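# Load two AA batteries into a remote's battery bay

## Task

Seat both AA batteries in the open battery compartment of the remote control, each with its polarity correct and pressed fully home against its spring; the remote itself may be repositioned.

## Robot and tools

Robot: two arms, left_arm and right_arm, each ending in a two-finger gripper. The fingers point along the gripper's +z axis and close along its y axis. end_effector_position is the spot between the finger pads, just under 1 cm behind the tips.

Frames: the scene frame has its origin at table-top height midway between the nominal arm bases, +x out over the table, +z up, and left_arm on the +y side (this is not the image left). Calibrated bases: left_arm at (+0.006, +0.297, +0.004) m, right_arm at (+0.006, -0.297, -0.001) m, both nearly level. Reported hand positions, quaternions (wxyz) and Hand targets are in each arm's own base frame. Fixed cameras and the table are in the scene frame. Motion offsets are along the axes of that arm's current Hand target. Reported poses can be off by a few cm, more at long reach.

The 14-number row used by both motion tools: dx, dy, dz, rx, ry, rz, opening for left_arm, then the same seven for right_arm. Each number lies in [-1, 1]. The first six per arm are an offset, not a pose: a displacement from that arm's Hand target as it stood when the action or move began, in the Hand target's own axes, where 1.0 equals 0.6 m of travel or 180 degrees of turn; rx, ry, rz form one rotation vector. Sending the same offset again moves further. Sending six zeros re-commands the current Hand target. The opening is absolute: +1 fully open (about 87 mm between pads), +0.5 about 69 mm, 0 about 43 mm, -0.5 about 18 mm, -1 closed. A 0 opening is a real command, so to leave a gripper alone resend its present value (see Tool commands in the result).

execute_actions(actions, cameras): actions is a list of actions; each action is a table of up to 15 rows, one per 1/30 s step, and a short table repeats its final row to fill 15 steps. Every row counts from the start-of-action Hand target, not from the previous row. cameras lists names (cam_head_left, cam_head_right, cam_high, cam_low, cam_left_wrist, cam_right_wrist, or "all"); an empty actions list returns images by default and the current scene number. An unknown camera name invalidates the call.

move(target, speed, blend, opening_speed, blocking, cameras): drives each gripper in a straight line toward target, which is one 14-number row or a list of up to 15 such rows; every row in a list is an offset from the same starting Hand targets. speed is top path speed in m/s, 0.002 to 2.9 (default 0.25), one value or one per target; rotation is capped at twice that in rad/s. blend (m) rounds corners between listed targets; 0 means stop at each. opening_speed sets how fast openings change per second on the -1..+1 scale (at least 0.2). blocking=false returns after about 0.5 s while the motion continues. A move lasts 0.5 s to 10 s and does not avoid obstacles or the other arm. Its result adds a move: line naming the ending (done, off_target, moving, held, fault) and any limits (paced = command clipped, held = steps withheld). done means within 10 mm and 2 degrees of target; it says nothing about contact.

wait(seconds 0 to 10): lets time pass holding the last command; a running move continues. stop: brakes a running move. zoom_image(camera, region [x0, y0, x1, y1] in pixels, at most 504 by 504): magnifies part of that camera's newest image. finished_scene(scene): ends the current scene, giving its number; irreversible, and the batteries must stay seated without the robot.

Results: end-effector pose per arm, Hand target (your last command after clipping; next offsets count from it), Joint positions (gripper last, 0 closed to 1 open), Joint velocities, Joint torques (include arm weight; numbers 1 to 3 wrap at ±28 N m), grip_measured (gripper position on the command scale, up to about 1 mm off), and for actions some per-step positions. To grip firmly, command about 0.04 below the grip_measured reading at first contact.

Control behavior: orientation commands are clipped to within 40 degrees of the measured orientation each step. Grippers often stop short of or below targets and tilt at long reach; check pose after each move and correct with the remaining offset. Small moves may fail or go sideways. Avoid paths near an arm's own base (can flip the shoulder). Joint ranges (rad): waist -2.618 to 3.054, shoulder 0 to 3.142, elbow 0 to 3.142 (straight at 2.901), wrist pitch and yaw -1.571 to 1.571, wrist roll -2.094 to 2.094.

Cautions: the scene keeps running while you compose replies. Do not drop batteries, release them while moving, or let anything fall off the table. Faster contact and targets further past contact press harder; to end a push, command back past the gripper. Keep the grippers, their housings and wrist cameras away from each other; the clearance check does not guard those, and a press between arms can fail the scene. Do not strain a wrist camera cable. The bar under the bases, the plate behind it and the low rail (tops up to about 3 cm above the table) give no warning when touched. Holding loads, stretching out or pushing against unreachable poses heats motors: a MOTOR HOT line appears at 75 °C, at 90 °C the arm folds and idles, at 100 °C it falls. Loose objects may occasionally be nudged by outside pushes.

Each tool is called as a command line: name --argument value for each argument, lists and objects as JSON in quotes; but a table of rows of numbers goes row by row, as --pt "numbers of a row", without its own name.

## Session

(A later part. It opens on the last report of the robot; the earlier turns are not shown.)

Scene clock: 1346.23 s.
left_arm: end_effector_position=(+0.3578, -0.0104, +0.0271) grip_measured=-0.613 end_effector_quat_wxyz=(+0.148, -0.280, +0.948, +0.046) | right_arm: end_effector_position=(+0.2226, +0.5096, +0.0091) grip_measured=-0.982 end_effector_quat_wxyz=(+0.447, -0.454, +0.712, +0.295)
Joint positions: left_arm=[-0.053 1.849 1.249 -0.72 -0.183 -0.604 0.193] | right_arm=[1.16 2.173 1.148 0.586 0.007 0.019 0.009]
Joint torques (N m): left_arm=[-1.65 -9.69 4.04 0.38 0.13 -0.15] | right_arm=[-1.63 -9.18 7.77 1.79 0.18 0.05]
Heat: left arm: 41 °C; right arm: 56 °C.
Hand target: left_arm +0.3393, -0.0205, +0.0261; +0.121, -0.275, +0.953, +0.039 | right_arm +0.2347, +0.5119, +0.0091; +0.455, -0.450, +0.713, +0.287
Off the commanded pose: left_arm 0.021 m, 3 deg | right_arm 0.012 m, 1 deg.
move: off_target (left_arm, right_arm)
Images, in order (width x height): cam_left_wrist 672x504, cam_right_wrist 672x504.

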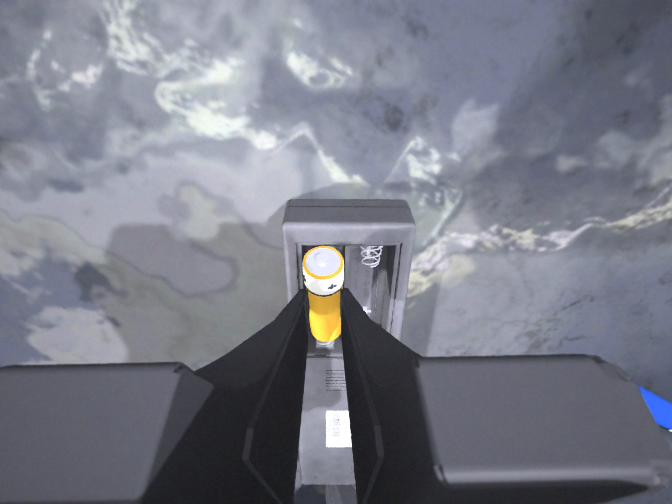

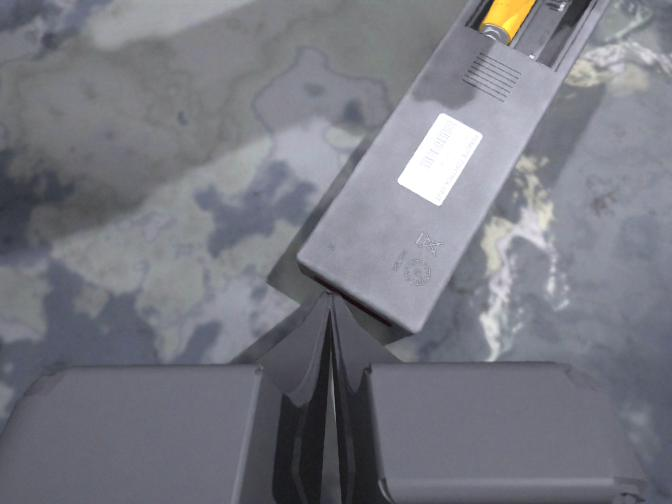

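move --pt "0.0166 0 -0.0055 0 0 0 -0.75 0 0 0 0 0 0 -1" --pt "0.026 0 0.02 0 0 0 -0.75 0 0 0 0 0 0 -1" --cameras '["cam_left_wrist","cam_right_wrist"]' --speed 0.06

zoom_image --camera "cam_left_wrist" --region '[240, 160, 440, 400]'

zoom_image --camera "cam_right_wrist" --region '[440, 0, 640, 130]'

Scene clock: 1353.17 s.
left_arm: end_effector_position=(+0.3354, -0.0248, +0.0203) grip_measured=-0.750 end_effector_quat_wxyz=(+0.130, -0.274, +0.952, +0.040) | right_arm: end_effector_position=(+0.2226, +0.5098, +0.0093) grip_measured=-0.982 end_effector_quat_wxyz=(+0.447, -0.455, +0.711, +0.297)
Joint positions: left_arm=[-0.089 1.809 1.173 -0.718 -0.167 -0.631 0.125] | right_arm=[1.159 2.173 1.149 0.585 0.003 0.019 0.009]
Joint torques (N m): left_arm=[-0.46 -6.93 3.49 1.02 -0.08 -0.11] | right_arm=[-1.52 -9.21 7.71 1.8 0.23 0.05]
Heat: left arm: 42 °C; right arm: 56 °C.
Hand target: left_arm +0.3291, -0.0269, +0.0106; +0.121, -0.275, +0.953, +0.039 | right_arm +0.2348, +0.5118, +0.0091; +0.455, -0.450, +0.713, +0.287
Off the commanded pose: left_arm 0.012 m, 1 deg | right_arm 0.012 m, 2 deg.
move: off_target (left_arm, right_arm)
Images, in order (width x height): cam_left_wrist 672x504, cam_right_wrist 672x504.

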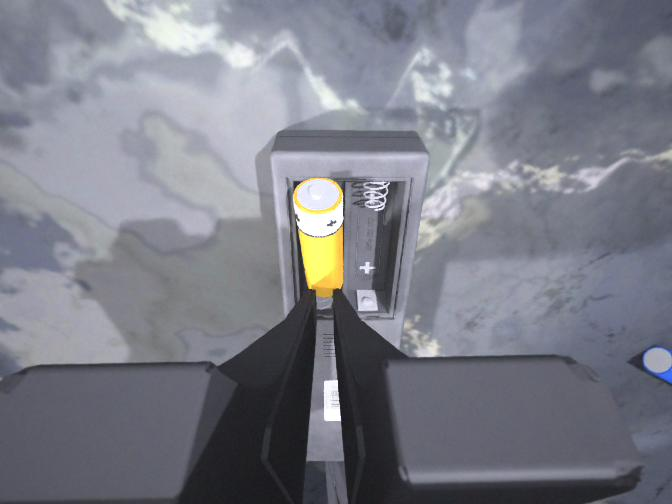

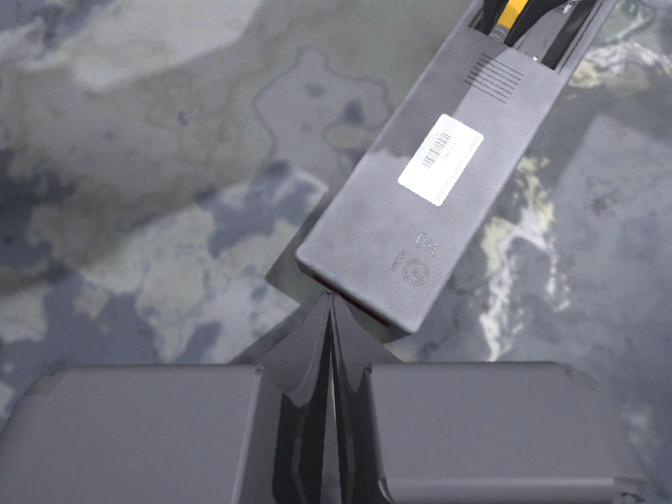

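Scaled by 2.100.

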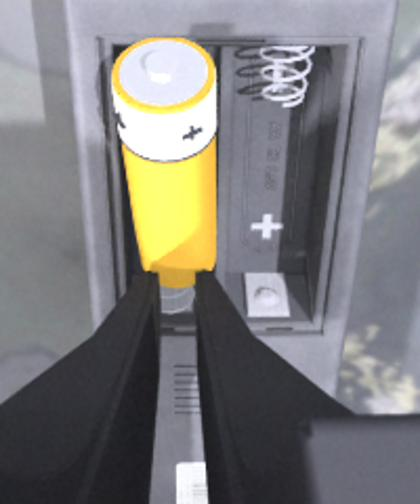

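Scaled by 2.520.

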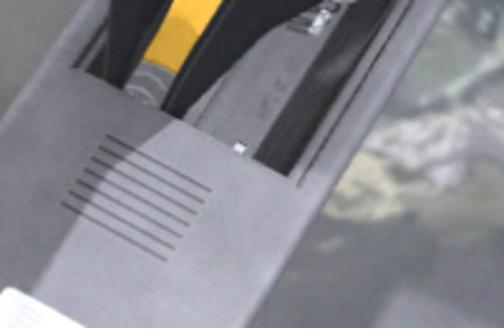

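move --pt "-0.021 0 -0.0807 0 0 0 -0.4 0 0 0 0 0 0 -1" --pt "-0.0766 0.0 -0.0573 0 0 0 -0.4 0 0 0 0 0 0 -1" --cameras '["cam_left_wrist","cam_right_wrist"]' --speed 0.1

zoom_image --camera "cam_left_wrist" --region '[240, 140, 440, 380]'

Scene clock: 1398.67 s.
left_arm: end_effector_position=(+0.3525, -0.0064, +0.0518) grip_measured=-0.400 end_effector_quat_wxyz=(+0.118, -0.278, +0.952, +0.047) | right_arm: end_effector_position=(+0.2227, +0.5098, +0.0093) grip_measured=-0.982 end_effector_quat_wxyz=(+0.447, -0.455, +0.711, +0.296)
Joint positions: left_arm=[-0.034 1.852 1.361 -0.884 -0.162 -0.586 0.3] | right_arm=[1.159 2.173 1.149 0.585 0.004 0.019 0.009]
Joint torques (N m): left_arm=[0.05 -7.21 8.43 0.71 0.01 0.04] | right_arm=[-1.54 -9.21 7.68 1.81 0.22 0.05]
Heat: left arm: 40 °C; right arm: 58 °C.
Hand target: left_arm +0.3595, -0.0081, +0.0554; +0.121, -0.275, +0.953, +0.039 | right_arm +0.2348, +0.5118, +0.0091; +0.455, -0.450, +0.713, +0.287
Off the commanded pose: left_arm 0.008 m, 1 deg | right_arm 0.012 m, 2 deg.
move: off_target (right_arm)
Images, in order (width x height): cam_left_wrist 672x504, cam_right_wrist 672x504.

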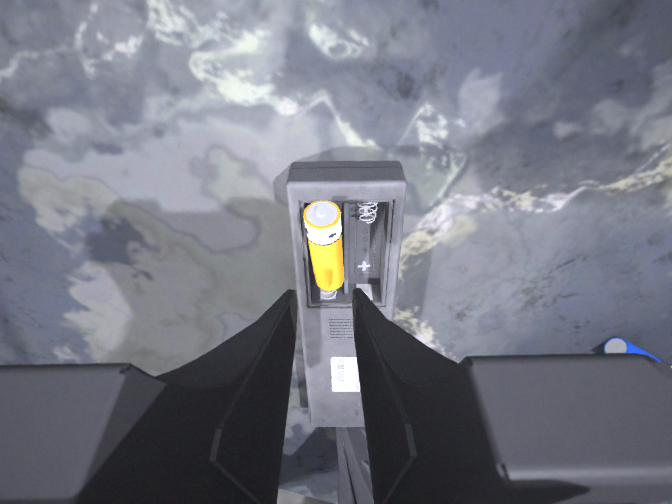

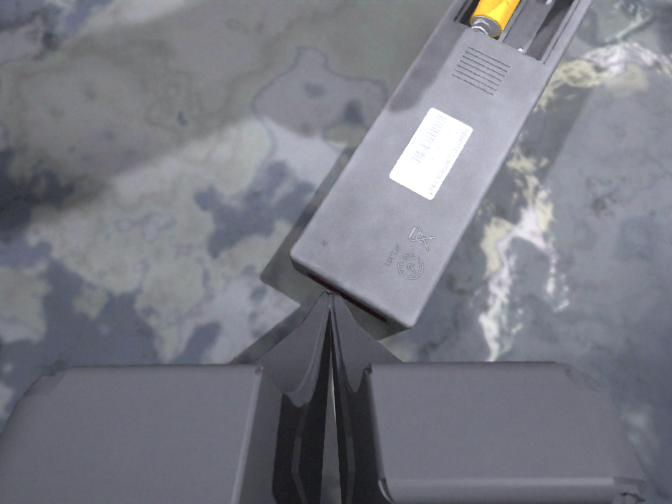

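Scaled by 2.100.

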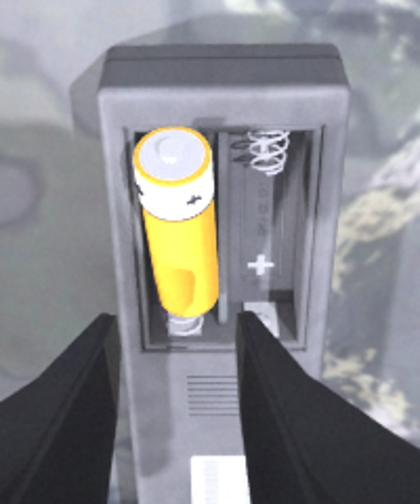

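move --target '[0.0068,0.0142,0.06,-0.002,0,-0.0075,-0.4,0.0,0.0,0.0,0,0,0,-1]' --cameras '["cam_left_wrist"]' --speed 0.1

zoom_image --camera "cam_left_wrist" --region '[240, 160, 440, 400]'

Scene clock: 1411.23 s.
left_arm: end_effector_position=(+0.3533, +0.0026, +0.0253) grip_measured=-0.400 end_effector_quat_wxyz=(+0.114, -0.287, +0.950, +0.048) | right_arm: end_effector_position=(+0.2230, +0.5096, +0.0093) grip_measured=-0.982 end_effector_quat_wxyz=(+0.447, -0.454, +0.711, +0.296)
Joint positions: left_arm=[-0.008 1.89 1.303 -0.793 -0.159 -0.58 0.3] | right_arm=[1.159 2.173 1.149 0.585 0.006 0.019 0.009]
Joint torques (N m): left_arm=[0.24 -7.32 5.22 1.18 -0.02 0.02] | right_arm=[-1.52 -9.17 7.73 1.81 0.2 0.05]
Heat: left arm: 40 °C; right arm: 59 °C.
Hand target: left_arm +0.3591, +0.0021, +0.0196; +0.120, -0.287, +0.949, +0.041 | right_arm +0.2348, +0.5118, +0.0091; +0.455, -0.450, +0.713, +0.287
Off the commanded pose: left_arm 0.008 m, 1 deg | right_arm 0.012 m, 1 deg.
move: off_target (right_arm)
Images, in order (width x height): cam_left_wrist 672x504.

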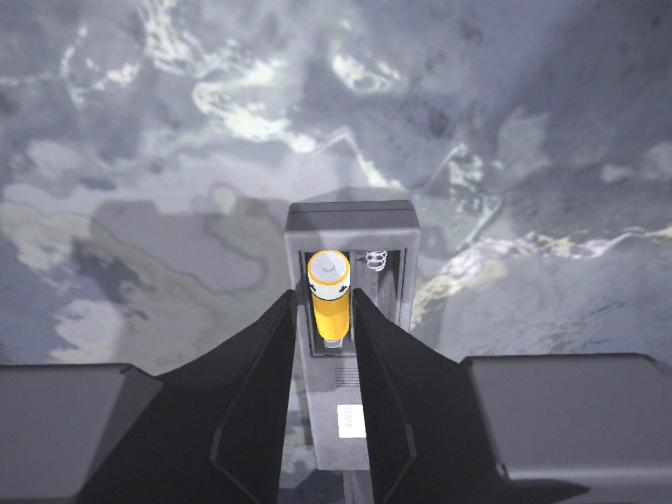

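Scaled by 2.100.

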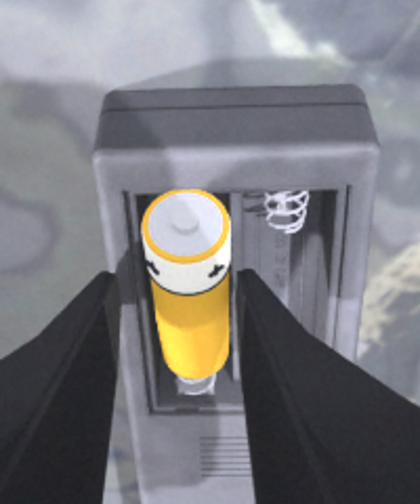

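move --pt "0 0 0 0 0 0 -0.4 0 0 0 0 0 0 -1" --pt "0 0 0 0 0 0 -0.75 0 0 0 0 0 0 -1" --pt "0.047 0 -0.0192 0 0 0 -0.75 0 0 0 0 0 0 -1" --cameras '["cam_left_wrist","cam_right_wrist"]' --speed 0.06 --opening_speed 0.4

zoom_image --camera "cam_left_wrist" --region '[240, 160, 440, 400]'

zoom_image --camera "cam_right_wrist" --region '[440, 0, 640, 130]'

Scene clock: 1420.17 s.
left_arm: end_effector_position=(+0.3528, -0.0028, +0.0262) grip_measured=-0.593 end_effector_quat_wxyz=(+0.149, -0.292, +0.944, +0.050) | right_arm: end_effector_position=(+0.2229, +0.5096, +0.0092) grip_measured=-0.982 end_effector_quat_wxyz=(+0.447, -0.454, +0.712, +0.296)
Joint positions: left_arm=[-0.036 1.83 1.22 -0.707 -0.191 -0.611 0.204] | right_arm=[1.159 2.173 1.149 0.585 0.005 0.019 0.009]
Joint torques (N m): left_arm=[-1.76 -9.22 3.95 0.39 0.19 -0.17] | right_arm=[-1.55 -9.2 7.75 1.81 0.2 0.04]
Heat: left arm: 41 °C; right arm: 59 °C.
Hand target: left_arm +0.3340, -0.0146, +0.0236; +0.120, -0.287, +0.950, +0.041 | right_arm +0.2348, +0.5118, +0.0092; +0.455, -0.450, +0.713, +0.287
Off the commanded pose: left_arm 0.022 m, 4 deg | right_arm 0.012 m, 1 deg.
move: off_target (left_arm, right_arm)
Images, in order (width x height): cam_left_wrist 672x504, cam_right_wrist 672x504.

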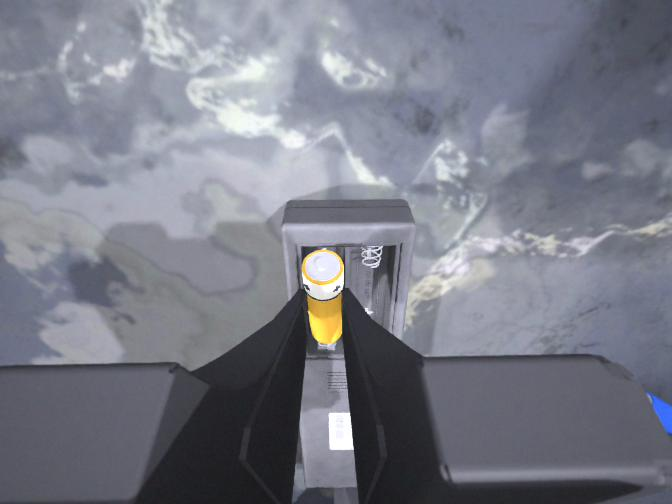

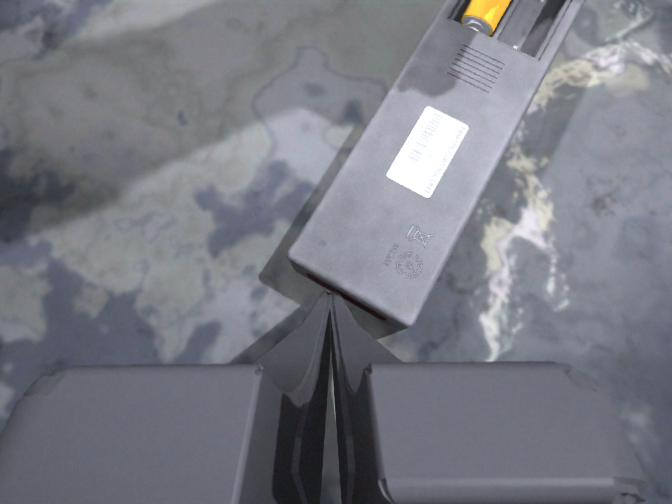

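Scaled by 2.100.

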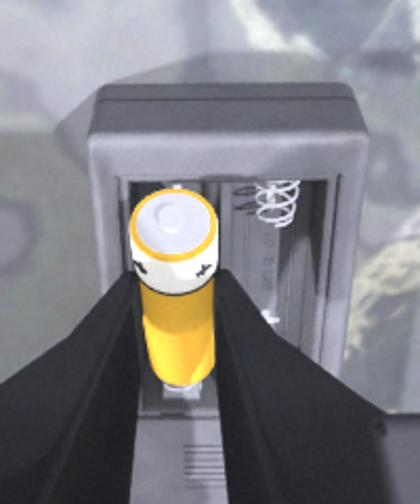

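Scaled by 2.520.

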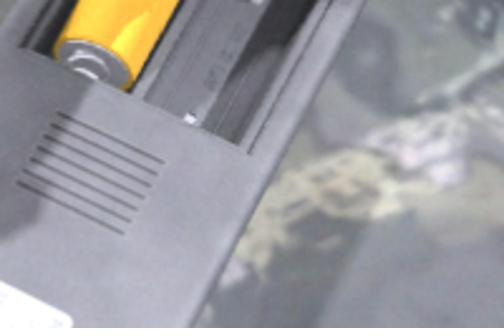

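move --target '[0.018,0,0.0298,0,0,0,-0.8,0,0,0,0,0,0,-1]' --cameras '["cam_left_wrist","cam_right_wrist"]' --speed 0.06

zoom_image --camera "cam_left_wrist" --region '[240, 160, 440, 400]'

zoom_image --camera "cam_right_wrist" --region '[440, 0, 640, 130]'

Scene clock: 1425.83 s.
left_arm: end_effector_position=(+0.3527, -0.0028, +0.0247) grip_measured=-0.593 end_effector_quat_wxyz=(+0.169, -0.292, +0.940, +0.051) | right_arm: end_effector_position=(+0.2229, +0.5096, +0.0092) grip_measured=-0.982 end_effector_quat_wxyz=(+0.447, -0.454, +0.712, +0.296)
Joint positions: left_arm=[-0.044 1.801 1.171 -0.651 -0.208 -0.616 0.203] | right_arm=[1.159 2.173 1.149 0.585 0.005 0.019 0.009]
Joint torques (N m): left_arm=[-1.89 -5.79 2.51 0.67 0.33 -0.24] | right_arm=[-1.51 -9.14 7.71 1.81 0.2 0.05]
Heat: left arm: 41 °C; right arm: 59 °C.
Hand target: left_arm +0.3290, -0.0177, +0.0036; +0.121, -0.287, +0.950, +0.041 | right_arm +0.2348, +0.5118, +0.0092; +0.455, -0.450, +0.713, +0.287
Off the commanded pose: left_arm 0.035 m, 6 deg | right_arm 0.012 m, 1 deg.
move: off_target (left_arm, right_arm)
Images, in order (width x height): cam_left_wrist 672x504, cam_right_wrist 672x504.

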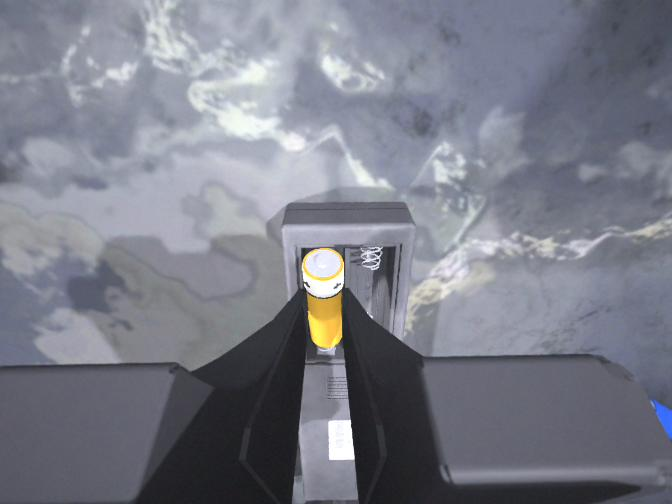

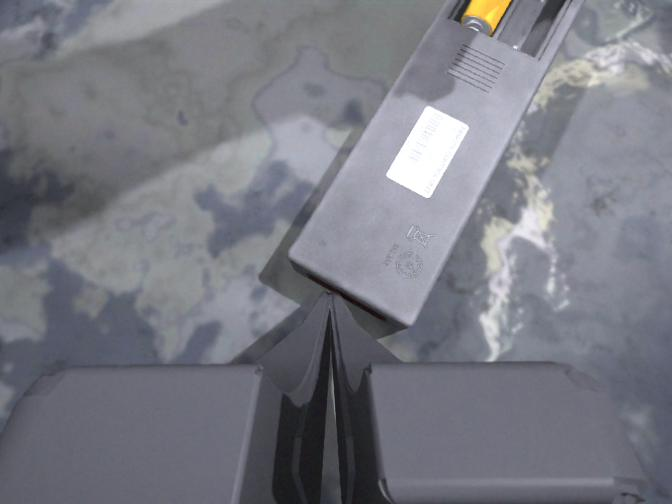

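Scaled by 2.100.

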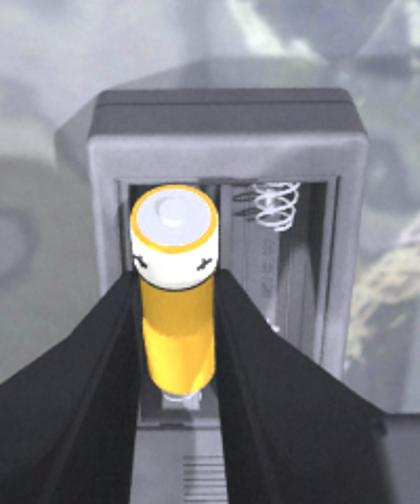

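Scaled by 2.520.

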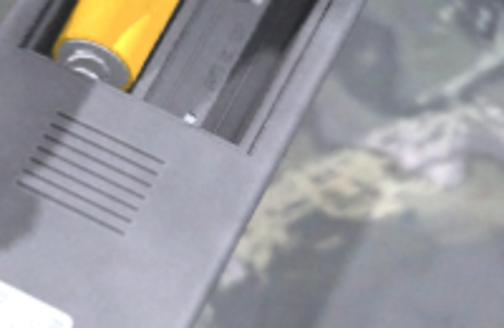

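move --target '[0.004,0,0.01,0,0.09,0,-0.8,0,0,0,0,0,0,-1]' --cameras '["cam_left_wrist","cam_right_wrist"]' --speed 0.06

zoom_image --camera "cam_left_wrist" --region '[240, 160, 440, 400]'

zoom_image --camera "cam_right_wrist" --region '[440, 0, 640, 130]'

Scene clock: 1440.20 s.
left_arm: end_effector_position=(+0.3536, -0.0016, +0.0233) grip_measured=-0.593 end_effector_quat_wxyz=(+0.058, -0.296, +0.953, +0.016) | right_arm: end_effector_position=(+0.2229, +0.5096, +0.0092) grip_measured=-0.982 end_effector_quat_wxyz=(+0.447, -0.454, +0.712, +0.296)
Joint positions: left_arm=[0.028 1.973 1.408 -0.903 -0.062 -0.571 0.203] | right_arm=[1.159 2.173 1.149 0.585 0.005 0.019 0.009]
Joint torques (N m): left_arm=[-0.92 -3.89 3.66 0.13 0.66 -0.04] | right_arm=[-1.51 -9.18 7.71 1.81 0.2 0.04]
Heat: left arm: 40 °C; right arm: 59 °C.
Hand target: left_arm +0.3284, -0.0181, -0.0027; -0.014, -0.290, +0.957, +0.000 | right_arm +0.2348, +0.5118, +0.0092; +0.455, -0.450, +0.713, +0.287
Off the commanded pose: left_arm 0.040 m, 9 deg | right_arm 0.012 m, 1 deg.
move: off_target (left_arm, right_arm)
Images, in order (width x height): cam_left_wrist 672x504, cam_right_wrist 672x504.

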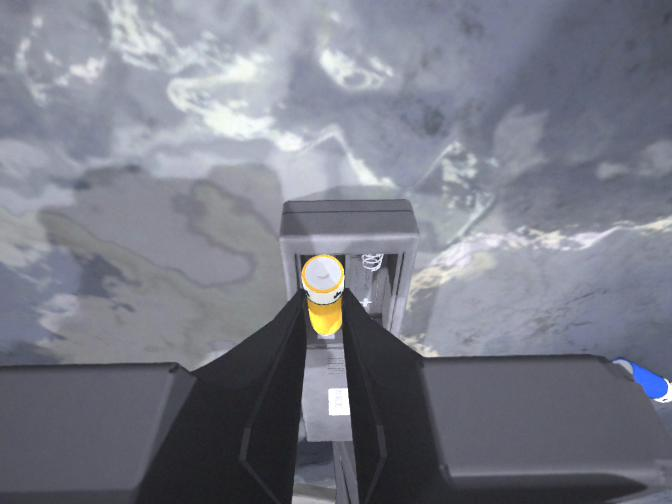

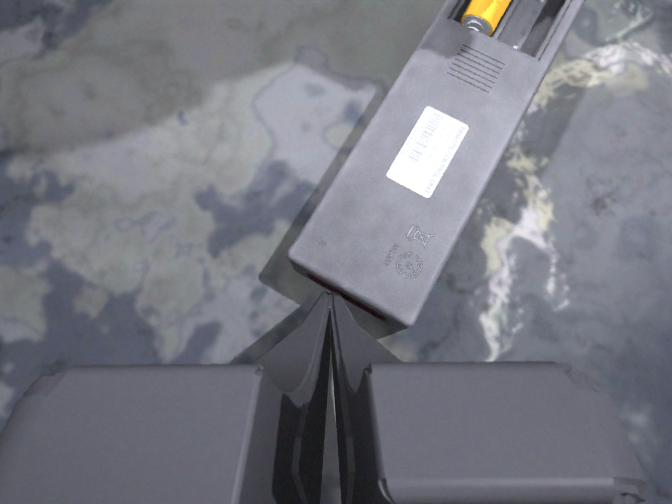

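Scaled by 2.100.

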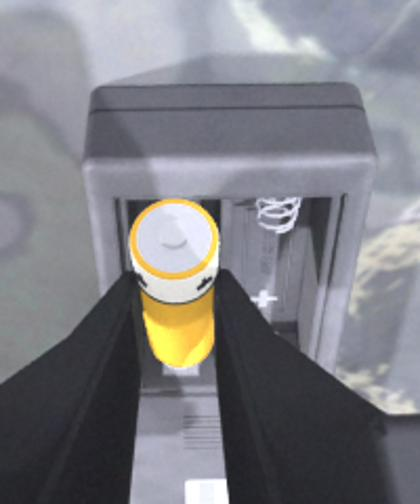

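Scaled by 2.520.

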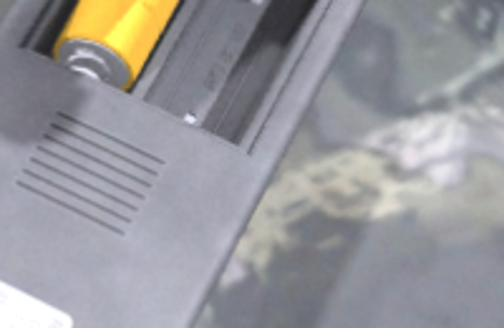

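move --pt "-0.025 0 0 0 0 0 -0.8 0 0 0 0 0 0 -1" --pt "-0.025 0 0 0 0 0 -0.5 0 0 0 0 0 0 -1" --cameras '["cam_left_wrist","cam_right_wrist"]' --speed 0.06

zoom_image --camera "cam_left_wrist" --region '[240, 160, 440, 400]'

zoom_image --camera "cam_right_wrist" --region '[440, 0, 640, 130]'

Scene clock: 1459.57 s.
left_arm: end_effector_position=(+0.3543, -0.0024, +0.0222) grip_measured=-0.500 end_effector_quat_wxyz=(+0.031, -0.293, +0.956, +0.004) | right_arm: end_effector_position=(+0.2238, +0.5094, +0.0095) grip_measured=-0.982 end_effector_quat_wxyz=(+0.448, -0.454, +0.712, +0.295)
Joint positions: left_arm=[0.043 2.021 1.469 -0.961 -0.023 -0.551 0.25] | right_arm=[1.158 2.173 1.149 0.585 0.007 0.018 0.009]
Joint torques (N m): left_arm=[-0.5 -4.26 3.84 0.49 0.27 -0.02] | right_arm=[-1.36 -9.14 7.65 1.81 0.19 0.05]
Heat: left arm: 38 °C; right arm: 59 °C.
Hand target: left_arm +0.3409, -0.0099, -0.0033; -0.014, -0.290, +0.957, +0.000 | right_arm +0.2347, +0.5119, +0.0092; +0.455, -0.450, +0.713, +0.287
Off the commanded pose: left_arm 0.030 m, 5 deg | right_arm 0.011 m, 1 deg.
move: off_target (left_arm, right_arm); target 2's new opening was sent with left_arm's hand 0.031 m and 6 deg from that target
Images, in order (width x height): cam_left_wrist 672x504, cam_right_wrist 672x504.

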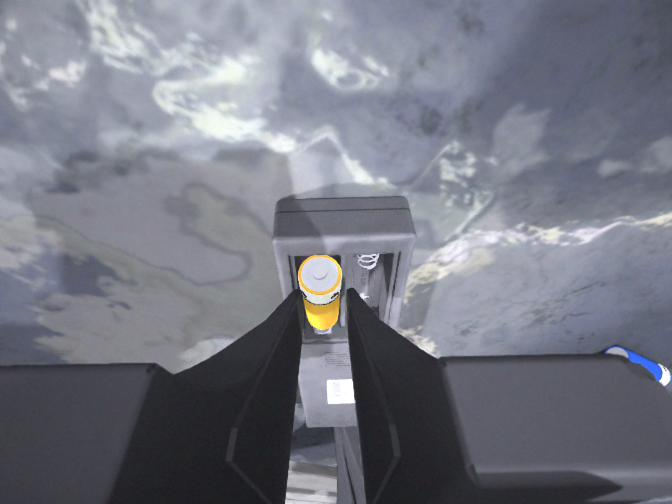

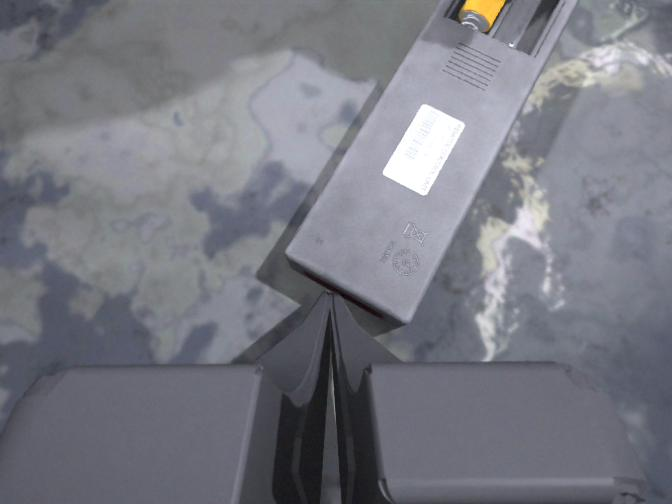

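Scaled by 2.100.

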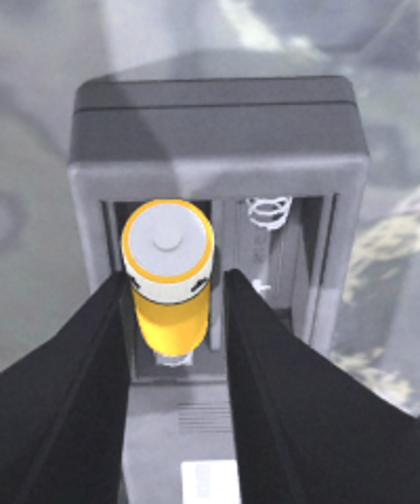

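Scaled by 2.520.

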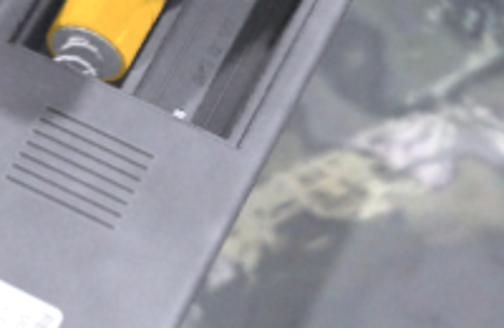

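move --pt "0 -0.0023 -0.089 0 0 0 -0.5 0 0 0 0 0 0 -1" --pt "-0.029 -0.0023 -0.089 0 -0.07 0 -0.8 0 0 0 0 0 0 -1" --cameras '["cam_left_wrist","cam_right_wrist"]' --speed 0.08

zoom_image --camera "cam_left_wrist" --region '[240, 120, 440, 360]'

zoom_image --camera "cam_right_wrist" --region '[440, 0, 640, 130]'

Scene clock: 1477.50 s.
left_arm: end_effector_position=(+0.3527, -0.0015, +0.0418) grip_measured=-0.800 end_effector_quat_wxyz=(+0.067, -0.287, +0.955, +0.031) | right_arm: end_effector_position=(+0.2238, +0.5094, +0.0095) grip_measured=-0.982 end_effector_quat_wxyz=(+0.448, -0.454, +0.712, +0.295)
Joint positions: left_arm=[0.011 1.941 1.442 -0.959 -0.096 -0.566 0.1] | right_arm=[1.158 2.173 1.149 0.585 0.007 0.018 0.009]
Joint torques (N m): left_arm=[-0.65 -11.4 5.15 0.85 -0.27 -0.1] | right_arm=[-1.39 -9.14 7.68 1.81 0.2 0.06]
Heat: left arm: 39 °C; right arm: 59 °C.
Hand target: left_arm +0.3575, -0.0009, +0.0497; +0.091, -0.288, +0.953, +0.032 | right_arm +0.2347, +0.5119, +0.0092; +0.455, -0.450, +0.713, +0.287
Off the commanded pose: left_arm 0.009 m, 3 deg | right_arm 0.011 m, 1 deg.
move: off_target (left_arm, right_arm); target 2's new opening was sent with left_arm's hand 0.009 m and 3 deg from that target
Images, in order (width x height): cam_left_wrist 672x504, cam_right_wrist 672x504.

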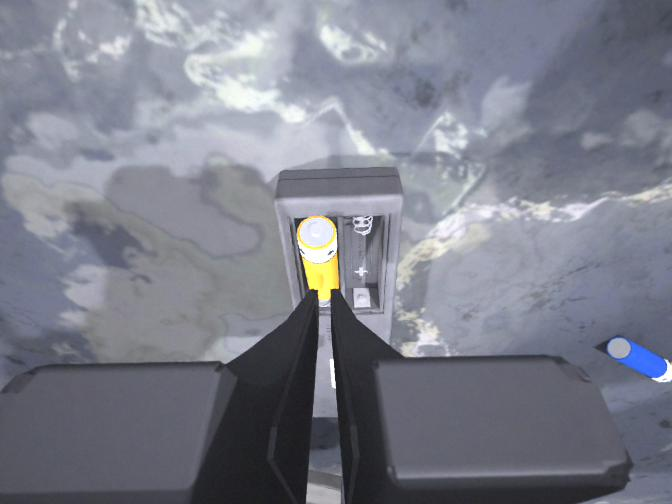

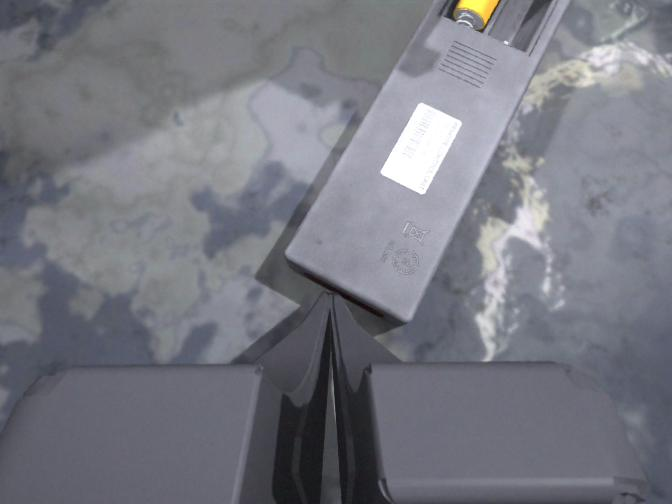

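Scaled by 2.100.

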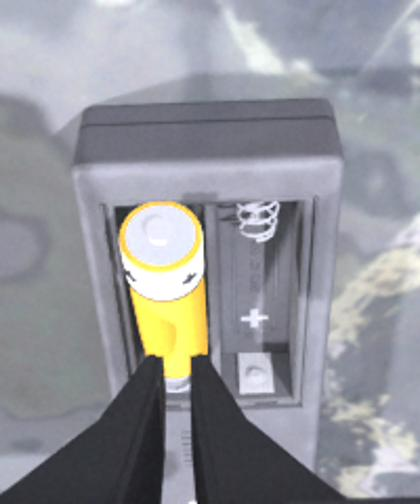

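Scaled by 2.520.

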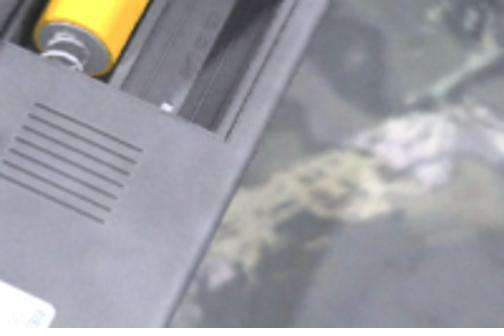

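move --pt "-0.0062 0.0085 0.0097 0 0 0 -0.8 0 0 0 0 0 0 -1" --pt "0.0042 0.0085 0.0632 0 0 0 -0.8 0 0 0 0 0 0 -1" --cameras '["cam_left_wrist","cam_right_wrist"]' --speed 0.06

zoom_image --camera "cam_left_wrist" --region '[240, 160, 440, 400]'

zoom_image --camera "cam_right_wrist" --region '[440, 0, 640, 130]'

Scene clock: 1494.87 s.
left_arm: end_effector_position=(+0.3528, +0.0020, +0.0298) grip_measured=-0.800 end_effector_quat_wxyz=(+0.081, -0.286, +0.954, +0.027) | right_arm: end_effector_position=(+0.2238, +0.5094, +0.0095) grip_measured=-0.982 end_effector_quat_wxyz=(+0.448, -0.454, +0.712, +0.295)
Joint positions: left_arm=[0.02 1.927 1.373 -0.874 -0.096 -0.556 0.1] | right_arm=[1.158 2.173 1.149 0.585 0.007 0.018 0.009]
Joint torques (N m): left_arm=[0.32 -6.42 3.14 1.49 -0.24 0] | right_arm=[-1.36 -9.2 7.64 1.82 0.19 0.06]
Heat: left arm: 42 °C; right arm: 60 °C.
Hand target: left_arm +0.3585, +0.0062, +0.0120; +0.091, -0.288, +0.953, +0.032 | right_arm +0.2347, +0.5119, +0.0092; +0.455, -0.450, +0.713, +0.287
Off the commanded pose: left_arm 0.019 m, 1 deg | right_arm 0.011 m, 1 deg.
move: off_target (left_arm, right_arm)
Images, in order (width x height): cam_left_wrist 672x504, cam_right_wrist 672x504.

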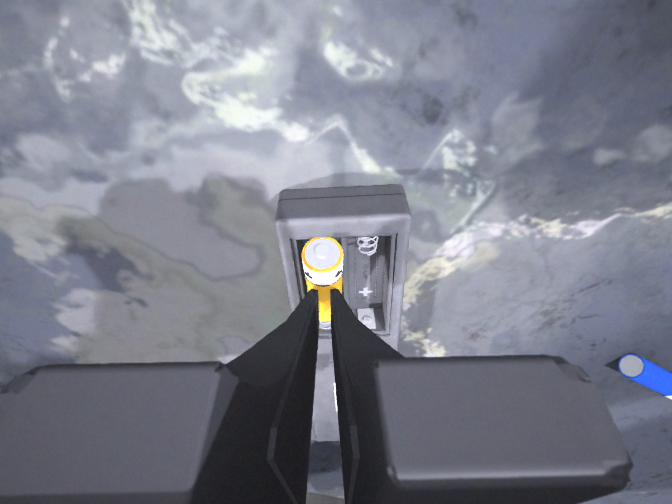

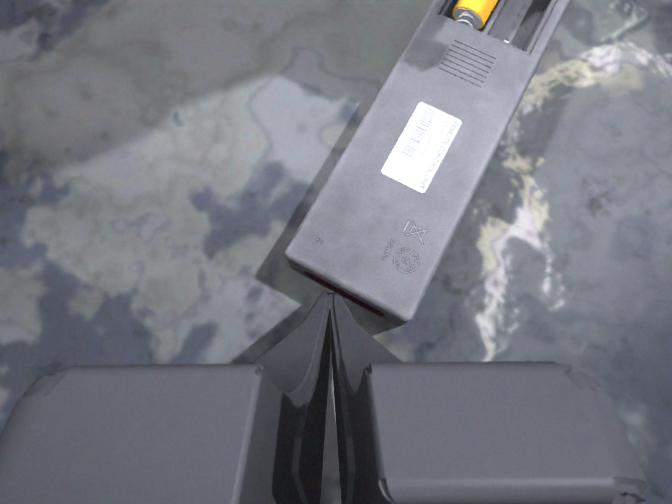

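Scaled by 2.100.

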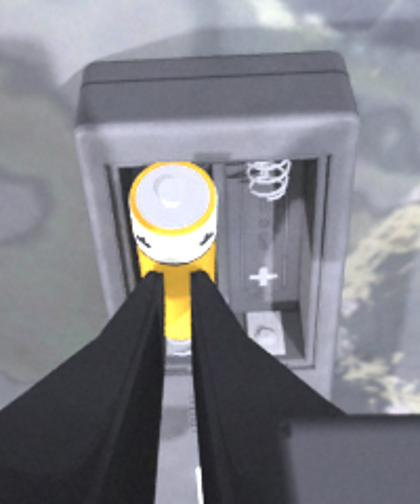

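Scaled by 2.520.

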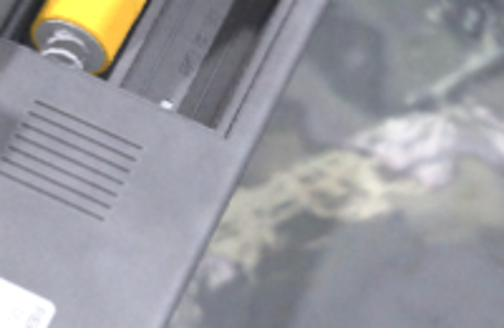

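move --pt "-0.0125 0.0 -0.0155 0 0 0 -0.8 0 0 0 0 0 0 -1" --pt "-0.009 0 0.028 0 0 0 -0.8 0 0 0 0 0 0 -1" --cameras '["cam_left_wrist","cam_right_wrist"]' --speed 0.06

zoom_image --camera "cam_left_wrist" --region '[240, 160, 440, 400]'

zoom_image --camera "cam_right_wrist" --region '[440, 0, 640, 130]'

Scene clock: 1507.03 s.
left_arm: end_effector_position=(+0.3542, +0.0032, +0.0294) grip_measured=-0.800 end_effector_quat_wxyz=(+0.083, -0.284, +0.955, +0.024) | right_arm: end_effector_position=(+0.2238, +0.5094, +0.0095) grip_measured=-0.982 end_effector_quat_wxyz=(+0.448, -0.454, +0.712, +0.295)
Joint positions: left_arm=[0.025 1.929 1.374 -0.868 -0.089 -0.546 0.1] | right_arm=[1.158 2.173 1.149 0.585 0.007 0.018 0.009]
Joint torques (N m): left_arm=[0.98 -3.45 2.69 1.92 -0.3 0.02] | right_arm=[-1.37 -9.17 7.71 1.81 0.18 0.04]
Heat: left arm: 42 °C; right arm: 60 °C.
Hand target: left_arm +0.3654, +0.0111, -0.0035; +0.090, -0.288, +0.953, +0.032 | right_arm +0.2347, +0.5119, +0.0092; +0.455, -0.450, +0.713, +0.287
Off the commanded pose: left_arm 0.036 m, 1 deg | right_arm 0.011 m, 1 deg.
move: off_target (left_arm, right_arm)
Images, in order (width x height): cam_left_wrist 672x504, cam_right_wrist 672x504.

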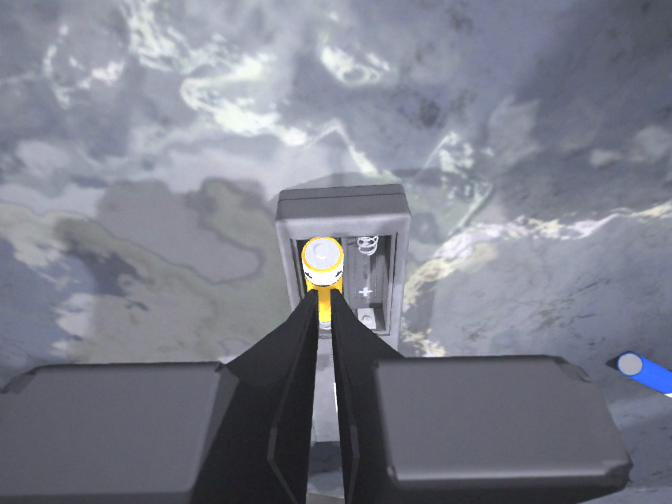

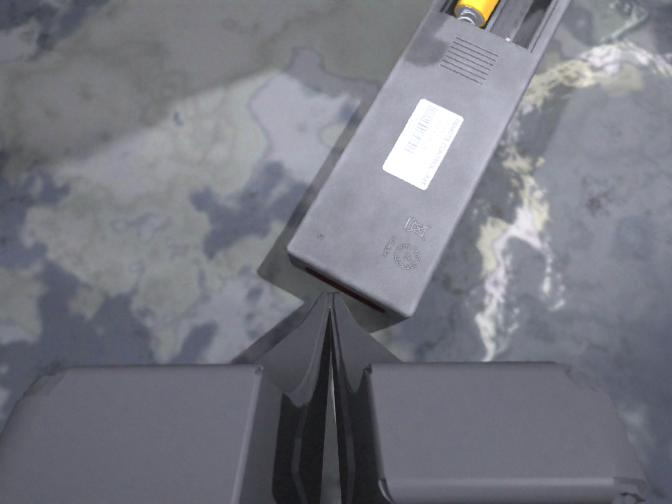

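Scaled by 2.100.

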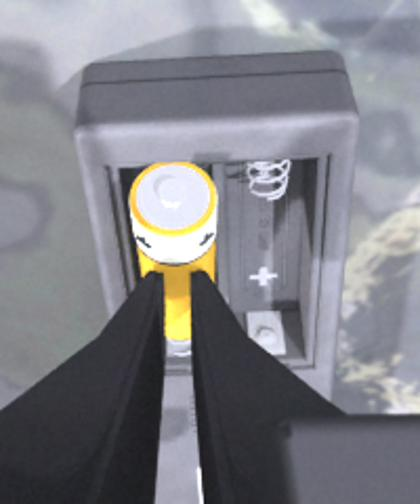

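Scaled by 2.520.

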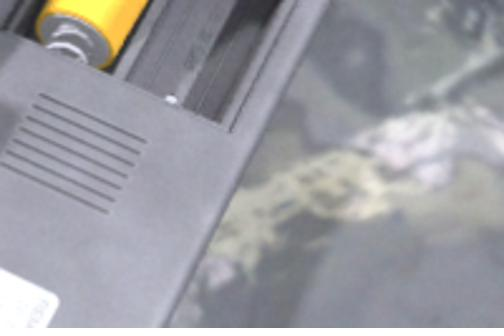

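move --pt "-0.032 0 -0.164 0 0 0 -0.8 0 0 0 0 0 0 -1" --pt "-0.085 0.185 -0.323 0 0 0 -0.8 -0.169 0.023 -0.111 0 0 0 -1" --pt "-0.085 0.185 -0.323 0 0 0 -0.8 -0.2495 0.043 -0.017 0 0 0 -1" --cameras '["cam_right_wrist","cam_left_wrist"]' --speed 0.15

Scene clock: 1533.53 s.
left_arm: end_effector_position=(+0.3150, +0.1116, +0.1864) grip_measured=-0.800 end_effector_quat_wxyz=(+0.077, -0.292, +0.953, +0.039) | right_arm: end_effector_position=(+0.2329, +0.5607, +0.1341) grip_measured=-0.982 end_effector_quat_wxyz=(+0.441, -0.461, +0.719, +0.276)
Joint positions: left_arm=[0.334 1.851 1.902 -1.463 -0.072 -0.254 0.1] | right_arm=[1.192 2.122 1.672 -0.028 0.055 0.018 0.009]
Joint torques (N m): left_arm=[-0.09 -9.28 7.9 0.55 0.11 0.04] | right_arm=[0.43 -11.14 9.84 1.99 0.18 0.32]
Heat: left arm: 40 °C; right arm: 60 °C.
Hand target: left_arm +0.3157, +0.1093, +0.1974; +0.091, -0.288, +0.953, +0.032 | right_arm +0.2344, +0.5716, +0.1491; +0.455, -0.450, +0.713, +0.287
Off the commanded pose: left_arm 0.011 m, 2 deg | right_arm 0.019 m, 3 deg.
move: off_target (left_arm, right_arm)
Images, in order (width x height): cam_left_wrist 672x504, cam_right_wrist 672x504.

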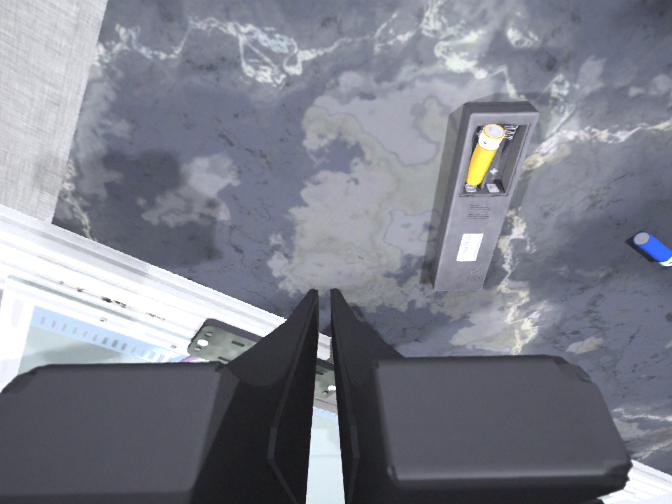

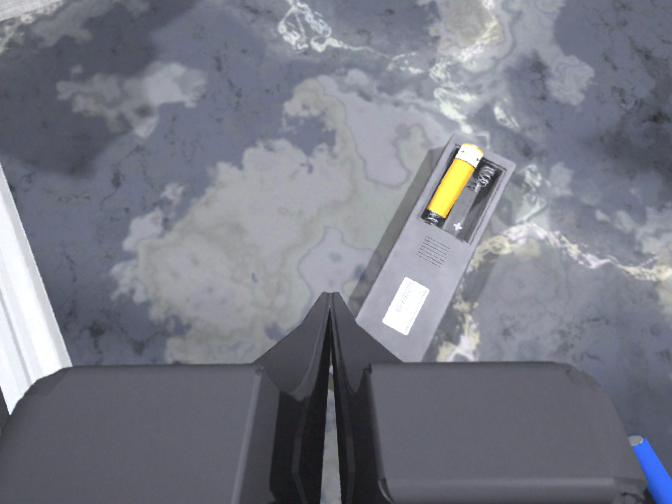

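zoom_image --camera "cam_right_wrist" --region '[400, 120, 530, 260]'

zoom_image --camera "cam_left_wrist" --region '[430, 90, 560, 220]'

Scaled by 3.600.

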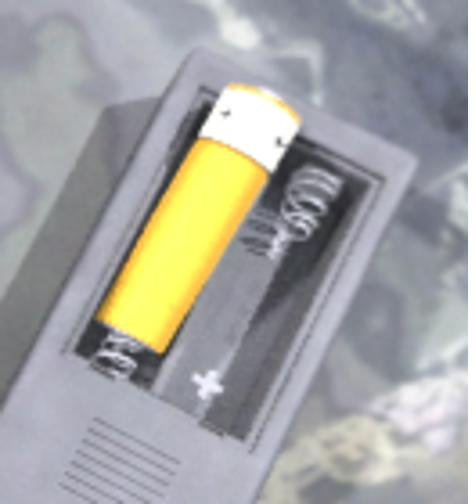

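Scaled by 3.877.

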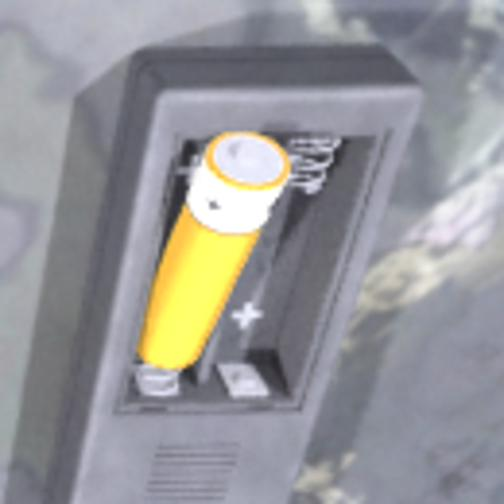

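move --pt "0 0 0 0 0 0 -0.4 0.082 -0.0207 -0.0968 0 0 0 -1" --pt "0 0 0 0 0 0 -0.4 0.263 -0.0207 -0.0123 0 0 0 -1" --pt "0 0 0 0 0 0 -0.4 0.249 -0.0433 0.0175 0 0 0 -1" --cameras '["cam_right_wrist","cam_left_wrist"]' --speed '[0.15,0.12,0.04]'

zoom_image --camera "cam_right_wrist" --region '[400, 0, 620, 160]'

Scene clock: 1582.90 s.
left_arm: end_effector_position=(+0.3150, +0.1116, +0.1864) grip_measured=-0.400 end_effector_quat_wxyz=(+0.077, -0.292, +0.953, +0.039) | right_arm: end_effector_position=(+0.2288, +0.5077, +0.0092) grip_measured=-0.982 end_effector_quat_wxyz=(+0.454, -0.448, +0.715, +0.286)
Joint positions: left_arm=[0.334 1.851 1.902 -1.463 -0.072 -0.254 0.3] | right_arm=[1.156 2.175 1.151 0.586 0.031 0.018 0.009]
Joint torques (N m): left_arm=[-0.1 -9.25 7.94 0.55 0.11 0.04] | right_arm=[-1.26 -9.28 7.69 1.78 -0.08 0.1]
Heat: left arm: 44 °C; right arm: 66 °C.
Hand target: left_arm +0.3157, +0.1093, +0.1974; +0.091, -0.288, +0.953, +0.032 | right_arm +0.2350, +0.5121, +0.0092; +0.455, -0.450, +0.713, +0.287
Off the commanded pose: left_arm 0.011 m, 2 deg | right_arm 0.008 m, 0 deg.
move: off_target (left_arm)
Images, in order (width x height): cam_left_wrist 672x504, cam_right_wrist 672x504.

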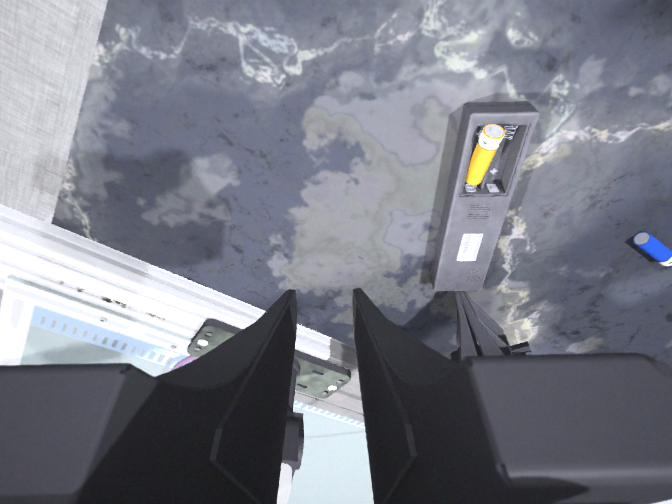

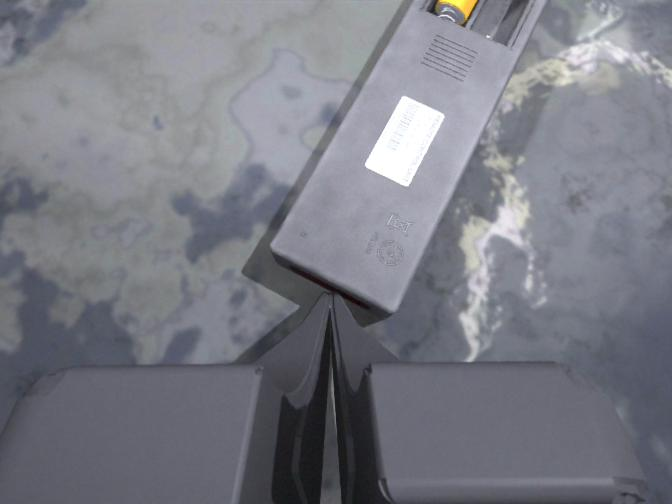

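Scaled by 2.291.

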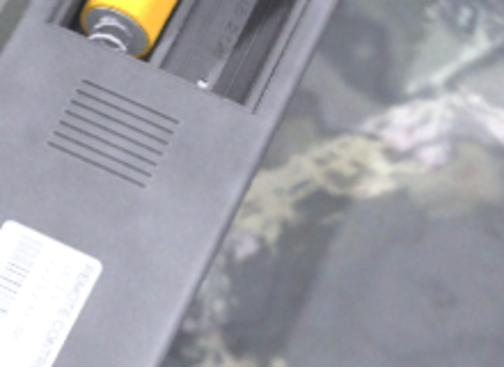

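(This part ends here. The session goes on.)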